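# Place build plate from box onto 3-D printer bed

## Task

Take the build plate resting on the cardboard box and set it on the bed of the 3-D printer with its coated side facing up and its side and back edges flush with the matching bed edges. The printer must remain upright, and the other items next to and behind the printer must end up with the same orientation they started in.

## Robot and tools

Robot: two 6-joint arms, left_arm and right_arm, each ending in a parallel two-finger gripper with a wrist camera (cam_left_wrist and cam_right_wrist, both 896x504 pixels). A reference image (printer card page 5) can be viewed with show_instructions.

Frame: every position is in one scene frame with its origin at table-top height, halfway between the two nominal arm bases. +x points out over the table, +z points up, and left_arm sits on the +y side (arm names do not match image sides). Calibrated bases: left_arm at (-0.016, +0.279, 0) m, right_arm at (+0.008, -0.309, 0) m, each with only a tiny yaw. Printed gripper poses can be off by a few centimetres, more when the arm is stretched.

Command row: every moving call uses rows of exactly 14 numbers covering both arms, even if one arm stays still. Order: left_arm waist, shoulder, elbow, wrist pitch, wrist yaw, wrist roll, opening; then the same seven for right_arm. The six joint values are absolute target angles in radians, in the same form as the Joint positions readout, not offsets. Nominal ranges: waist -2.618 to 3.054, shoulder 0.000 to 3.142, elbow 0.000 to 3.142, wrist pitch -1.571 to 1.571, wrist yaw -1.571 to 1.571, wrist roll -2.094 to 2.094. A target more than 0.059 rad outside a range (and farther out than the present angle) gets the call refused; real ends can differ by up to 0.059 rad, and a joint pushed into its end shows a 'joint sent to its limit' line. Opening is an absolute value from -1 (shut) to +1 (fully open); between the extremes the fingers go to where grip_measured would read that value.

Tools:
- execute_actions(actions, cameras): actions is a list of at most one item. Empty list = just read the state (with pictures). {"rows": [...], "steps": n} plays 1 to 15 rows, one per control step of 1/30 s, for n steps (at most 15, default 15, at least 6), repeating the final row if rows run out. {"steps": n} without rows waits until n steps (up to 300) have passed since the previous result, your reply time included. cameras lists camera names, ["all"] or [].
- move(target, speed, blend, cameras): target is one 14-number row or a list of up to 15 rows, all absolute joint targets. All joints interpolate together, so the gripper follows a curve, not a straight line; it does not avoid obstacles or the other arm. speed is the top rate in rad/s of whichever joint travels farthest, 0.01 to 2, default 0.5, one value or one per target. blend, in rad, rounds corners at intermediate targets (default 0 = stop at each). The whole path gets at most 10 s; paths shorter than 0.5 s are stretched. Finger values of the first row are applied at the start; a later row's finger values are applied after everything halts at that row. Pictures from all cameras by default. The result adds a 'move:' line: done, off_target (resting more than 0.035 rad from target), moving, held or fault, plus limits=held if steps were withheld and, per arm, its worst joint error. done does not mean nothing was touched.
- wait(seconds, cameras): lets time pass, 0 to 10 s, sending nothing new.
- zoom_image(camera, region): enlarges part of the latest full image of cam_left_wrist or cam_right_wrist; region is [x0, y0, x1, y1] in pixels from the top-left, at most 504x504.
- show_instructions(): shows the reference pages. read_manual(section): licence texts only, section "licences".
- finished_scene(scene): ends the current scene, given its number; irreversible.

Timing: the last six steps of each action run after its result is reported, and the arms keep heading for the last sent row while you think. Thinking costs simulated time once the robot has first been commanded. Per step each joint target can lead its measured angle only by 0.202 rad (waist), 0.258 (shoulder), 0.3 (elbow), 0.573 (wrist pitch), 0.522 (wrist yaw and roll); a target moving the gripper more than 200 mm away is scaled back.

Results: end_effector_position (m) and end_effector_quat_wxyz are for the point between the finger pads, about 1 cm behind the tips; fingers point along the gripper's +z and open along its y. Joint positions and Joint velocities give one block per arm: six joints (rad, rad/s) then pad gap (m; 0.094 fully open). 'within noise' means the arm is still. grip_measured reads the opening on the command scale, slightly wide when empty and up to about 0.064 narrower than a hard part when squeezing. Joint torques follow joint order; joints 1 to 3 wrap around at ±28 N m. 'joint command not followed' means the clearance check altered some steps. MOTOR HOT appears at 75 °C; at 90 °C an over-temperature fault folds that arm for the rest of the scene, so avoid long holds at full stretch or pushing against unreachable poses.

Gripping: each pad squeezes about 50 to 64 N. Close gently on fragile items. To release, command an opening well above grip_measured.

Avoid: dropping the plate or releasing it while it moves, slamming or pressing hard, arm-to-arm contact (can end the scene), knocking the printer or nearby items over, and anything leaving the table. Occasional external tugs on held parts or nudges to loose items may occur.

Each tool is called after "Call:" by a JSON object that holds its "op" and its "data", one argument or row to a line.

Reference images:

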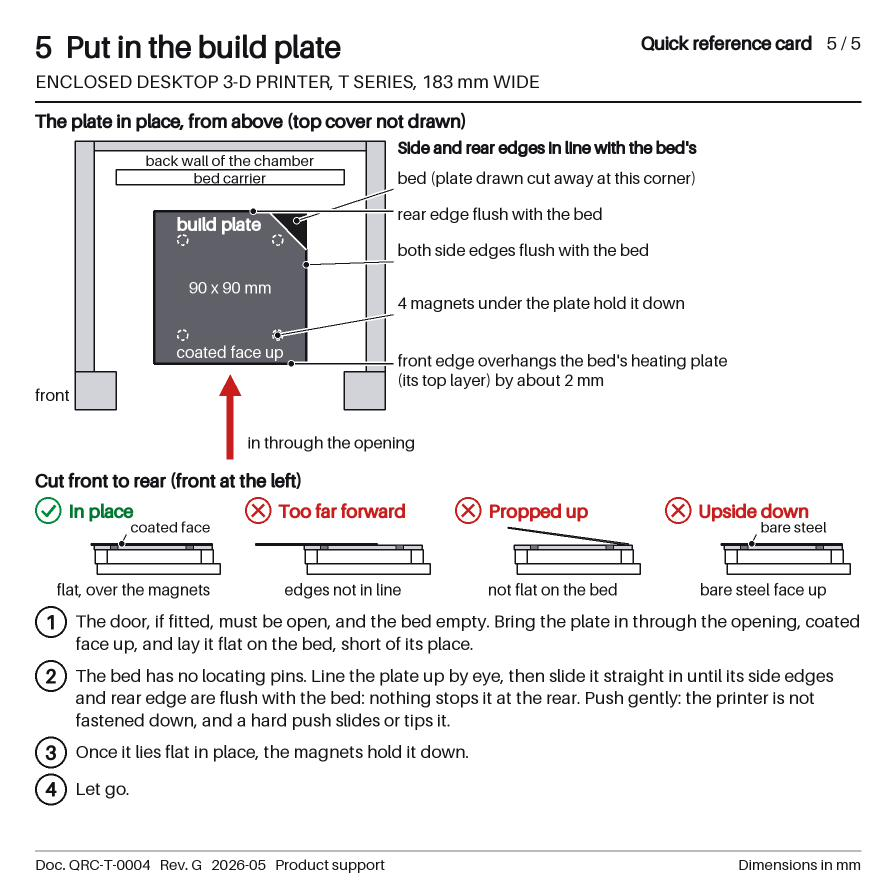

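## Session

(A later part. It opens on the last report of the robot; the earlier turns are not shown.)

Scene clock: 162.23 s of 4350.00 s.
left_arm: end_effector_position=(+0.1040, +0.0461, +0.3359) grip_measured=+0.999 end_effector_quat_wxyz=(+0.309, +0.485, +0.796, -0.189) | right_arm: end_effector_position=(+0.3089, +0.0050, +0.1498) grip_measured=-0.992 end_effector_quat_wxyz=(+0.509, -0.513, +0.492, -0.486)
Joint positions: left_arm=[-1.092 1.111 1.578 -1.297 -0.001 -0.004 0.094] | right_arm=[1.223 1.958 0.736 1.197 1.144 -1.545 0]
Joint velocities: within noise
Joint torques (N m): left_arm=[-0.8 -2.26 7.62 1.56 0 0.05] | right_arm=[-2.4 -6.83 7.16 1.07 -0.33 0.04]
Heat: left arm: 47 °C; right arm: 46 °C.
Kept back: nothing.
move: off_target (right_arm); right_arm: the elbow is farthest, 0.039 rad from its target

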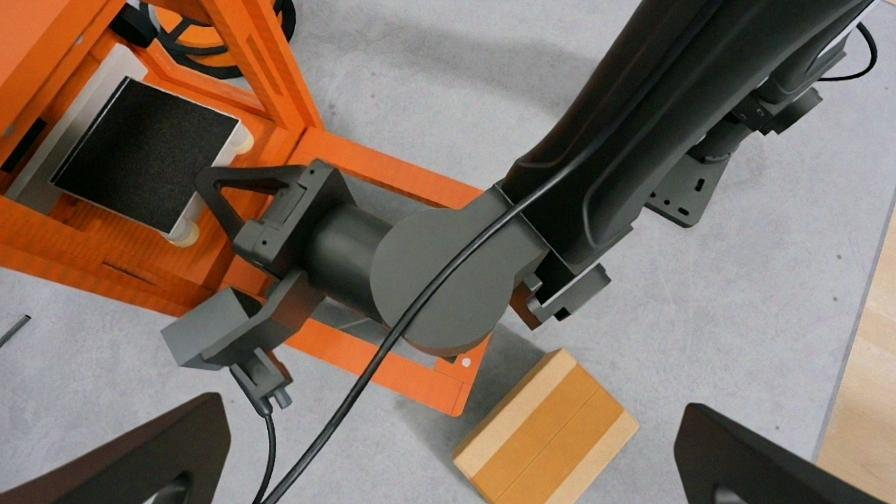

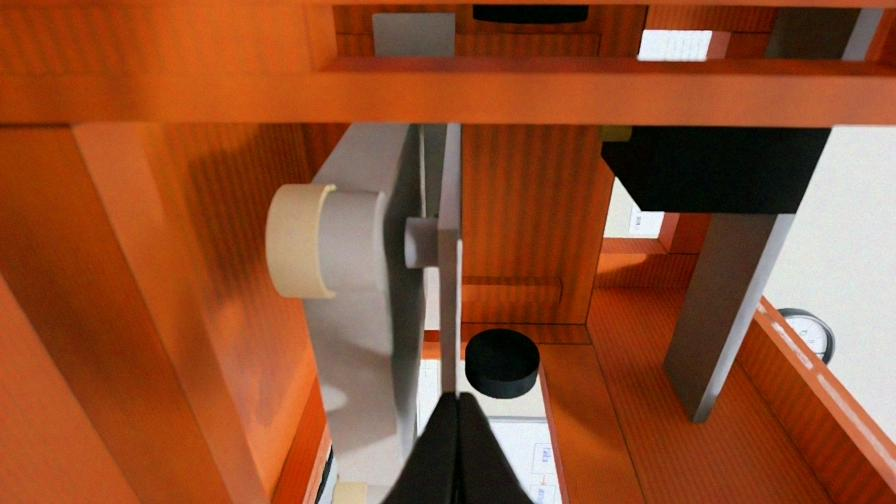

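Call:
{"op": "zoom_image", "data": {
  "camera": "cam_left_wrist",
  "region": [40, 160, 120, 220]
}}

Call:
{"op": "zoom_image", "data": {
  "camera": "cam_left_wrist",
  "region": [110, 60, 250, 165]
}}

Call:
{"op": "zoom_image", "data": {
  "camera": "cam_left_wrist",
  "region": [140, 200, 220, 260]
}}

Scaled by 6.300 from the camera's 896x504 image, which has a finer 1280x720 frame.

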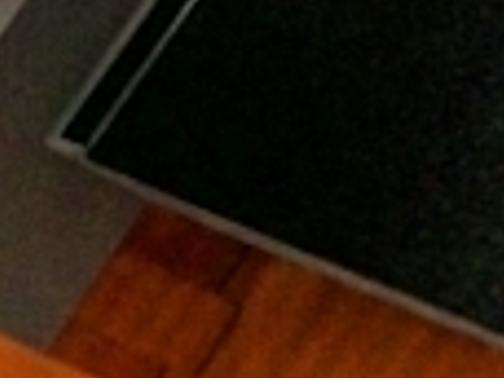

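Scaled by 3.600 from the camera's 896x504 image, which has a finer 1280x720 frame.

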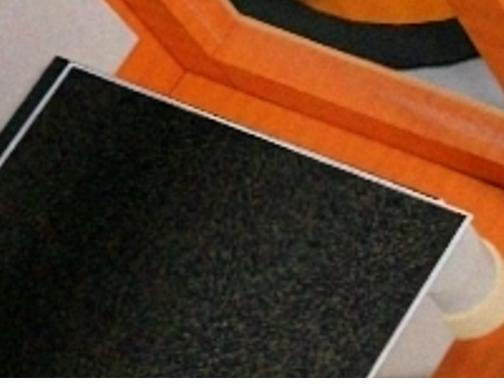

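Scaled by 6.300 from the camera's 896x504 image, which has a finer 1280x720 frame.

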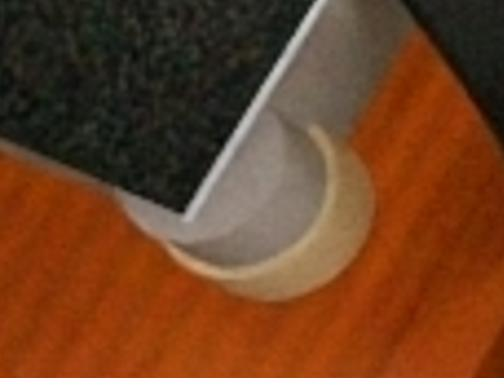

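Call:
{"op": "move", "data": {
  "target": [
    [-1.1,1.1,1.6,-1.3,0,0,1,1.188,1.977,0.782,1.186,1.100,-1.543,-1]
  ],
  "speed": 0.03,
  "cameras": ["cam_left_wrist","cam_right_wrist"]
}}

Call:
{"op": "zoom_image", "data": {
  "camera": "cam_left_wrist",
  "region": [40, 160, 120, 220]
}}

Call:
{"op": "zoom_image", "data": {
  "camera": "cam_left_wrist",
  "region": [110, 60, 250, 165]
}}

Call:
{"op": "zoom_image", "data": {
  "camera": "cam_left_wrist",
  "region": [140, 200, 220, 260]
}}

Scene clock: 163.87 s of 4350.00 s.
left_arm: end_effector_position=(+0.1040, +0.0461, +0.3359) grip_measured=+0.999 end_effector_quat_wxyz=(+0.309, +0.485, +0.796, -0.189) | right_arm: end_effector_position=(+0.3120, +0.0057, +0.1497) grip_measured=-0.992 end_effector_quat_wxyz=(+0.509, -0.513, +0.492, -0.485)
Joint positions: left_arm=[-1.092 1.111 1.578 -1.297 -0.001 -0.004 0.094] | right_arm=[1.214 1.961 0.742 1.194 1.133 -1.545 0]
Joint velocities: within noise
Joint torques (N m): left_arm=[-0.8 -2.28 7.62 1.56 0 0.05] | right_arm=[-2.58 -6.82 7.25 1.06 -0.34 0.05]
Heat: left arm: 47 °C; right arm: 46 °C.
Kept back: nothing.
move: off_target (right_arm); right_arm: the elbow is farthest, 0.040 rad from its target

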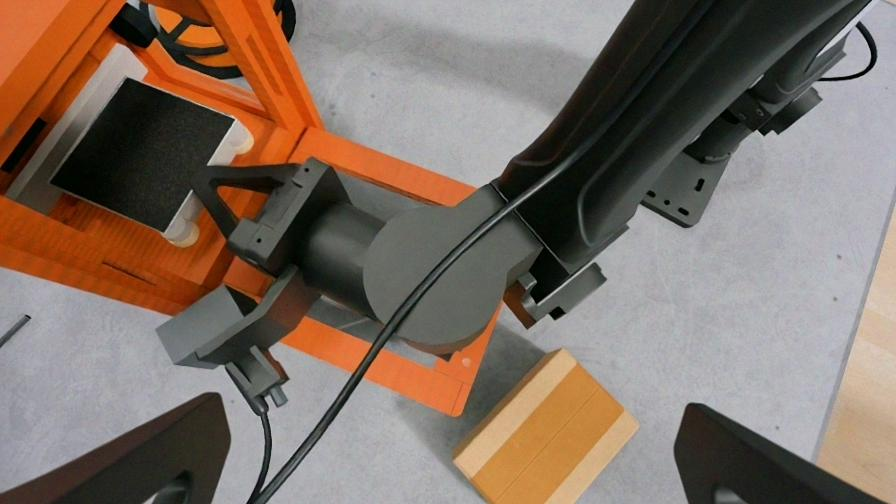

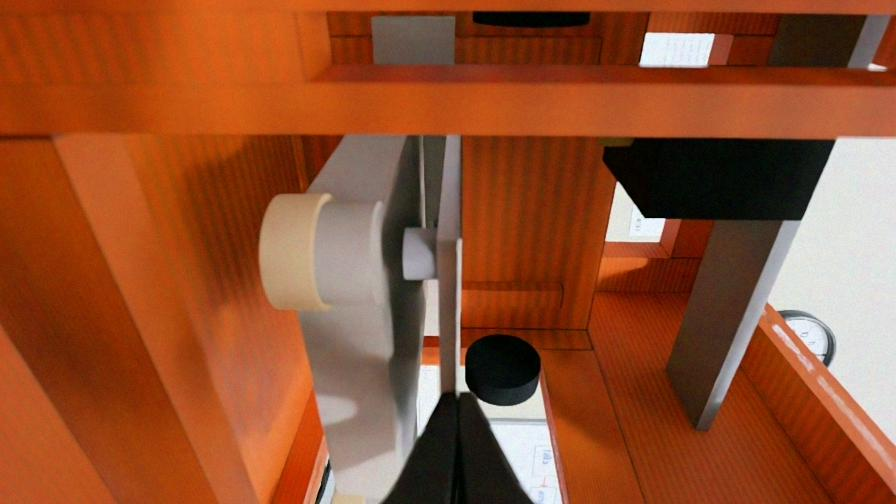

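Scaled by 6.300 from the camera's 896x504 image, which has a finer 1280x720 frame.

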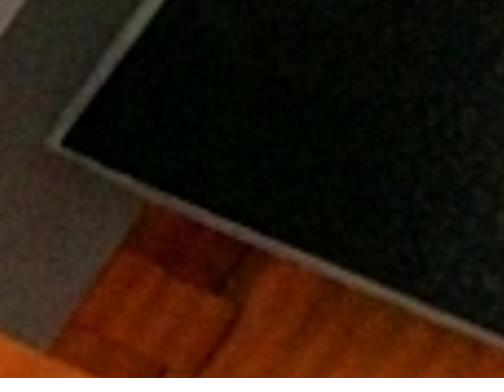

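Scaled by 3.600 from the camera's 896x504 image, which has a finer 1280x720 frame.

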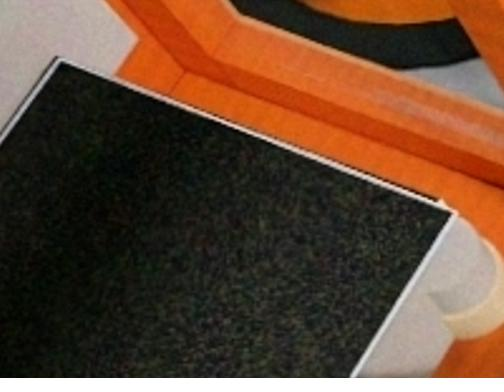

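Scaled by 6.300 from the camera's 896x504 image, which has a finer 1280x720 frame.

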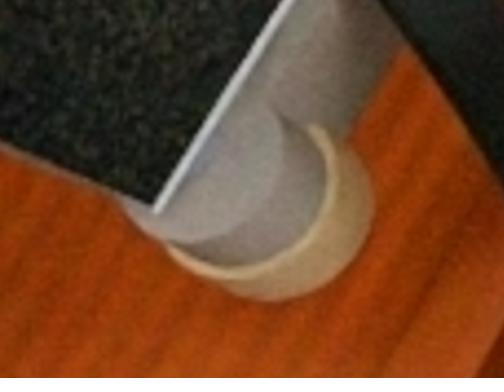

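Call:
{"op": "zoom_image", "data": {
  "camera": "cam_left_wrist",
  "region": [105, 65, 155, 105]
}}

Call:
{"op": "zoom_image", "data": {
  "camera": "cam_left_wrist",
  "region": [40, 155, 90, 195]
}}

Call:
{"op": "zoom_image", "data": {
  "camera": "cam_left_wrist",
  "region": [210, 95, 260, 135]
}}

Scaled by 10.080 from the camera's 896x504 image, which has a finer 1280x720 frame.

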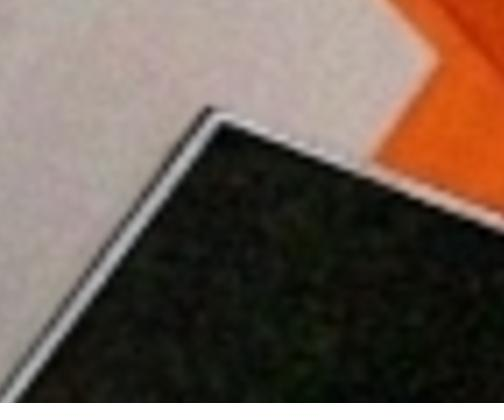

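Scaled by 10.080 from the camera's 896x504 image, which has a finer 1280x720 frame.

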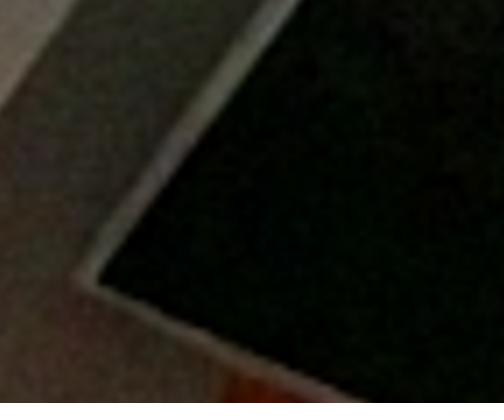

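Scaled by 10.080 from the camera's 896x504 image, which has a finer 1280x720 frame.

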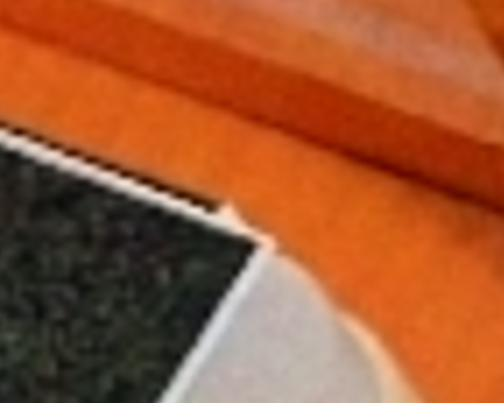

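Call:
{"op": "move", "data": {
  "target": [
    [-1.1,1.1,1.6,-1.3,0,0,1,1.2845,1.899,0.675,1.243,1.2075,-1.543,-1],
    [-1.1,1.1,1.6,-1.3,0,0,1,1.45,1.65,0.531,1.09,1.383,-1.478,-1]
  ],
  "speed": [0.06,0.3],
  "cameras": ["cam_left_wrist","cam_right_wrist"]
}}

Call:
{"op": "zoom_image", "data": {
  "camera": "cam_left_wrist",
  "region": [30, 60, 280, 310]
}}

Call:
{"op": "zoom_image", "data": {
  "camera": "cam_left_wrist",
  "region": [155, 170, 255, 250]
}}

Scene clock: 168.00 s of 4350.00 s.
left_arm: end_effector_position=(+0.1040, +0.0461, +0.3359) grip_measured=+0.999 end_effector_quat_wxyz=(+0.309, +0.485, +0.796, -0.189) | right_arm: end_effector_position=(+0.2293, -0.0293, +0.1802) grip_measured=-0.992 end_effector_quat_wxyz=(+0.517, -0.502, +0.502, -0.478)
Joint positions: left_arm=[-1.092 1.111 1.578 -1.297 -0.001 -0.004 0.094] | right_arm=[1.447 1.676 0.543 1.091 1.372 -1.491 0]
Joint velocities: within noise
Joint torques (N m): left_arm=[-0.81 -2.28 7.64 1.56 0 0.05] | right_arm=[0.35 -8.32 3.3 1 0.15 0.15]
Heat: left arm: 46 °C; right arm: 46 °C.
Kept back: nothing.
move: done

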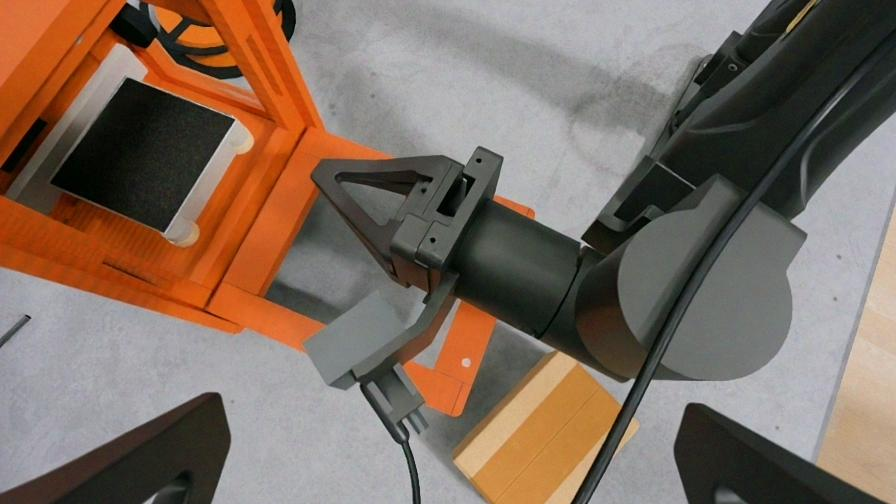

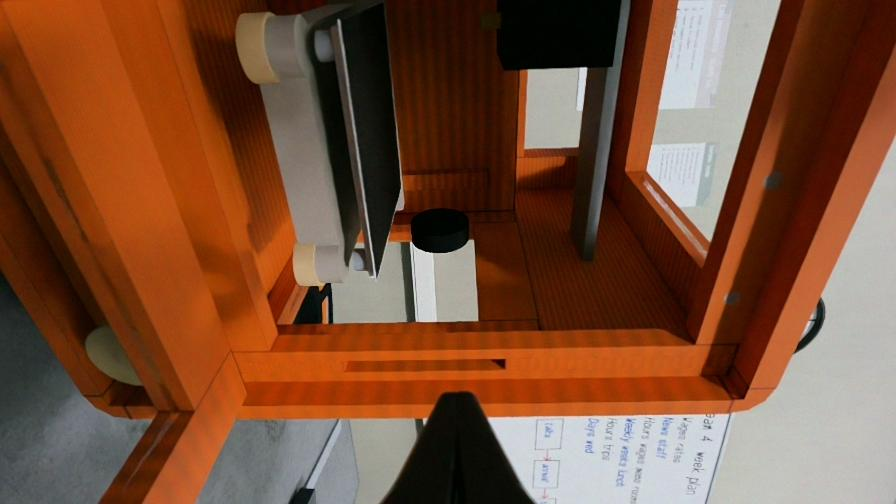

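Scaled by 2.016 from the camera's 896x504 image, which has a finer 1280x720 frame.

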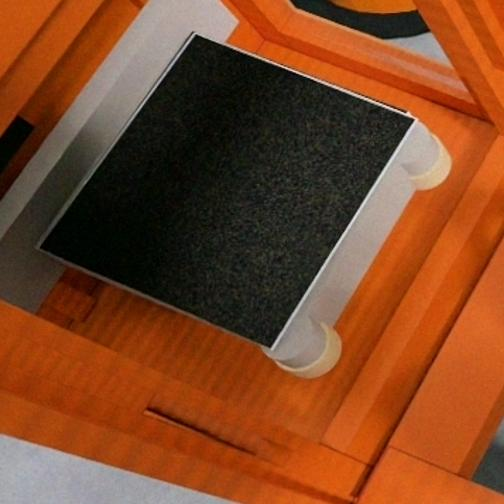

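Scaled by 5.040 from the camera's 896x504 image, which has a finer 1280x720 frame.

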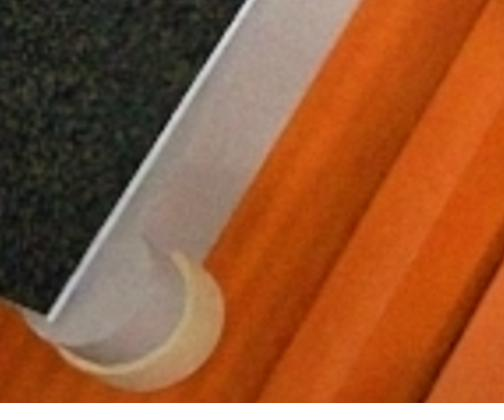

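Call:
{"op": "finished_scene", "data": {
  "scene": 1
}}

The scene is finished: the task was done.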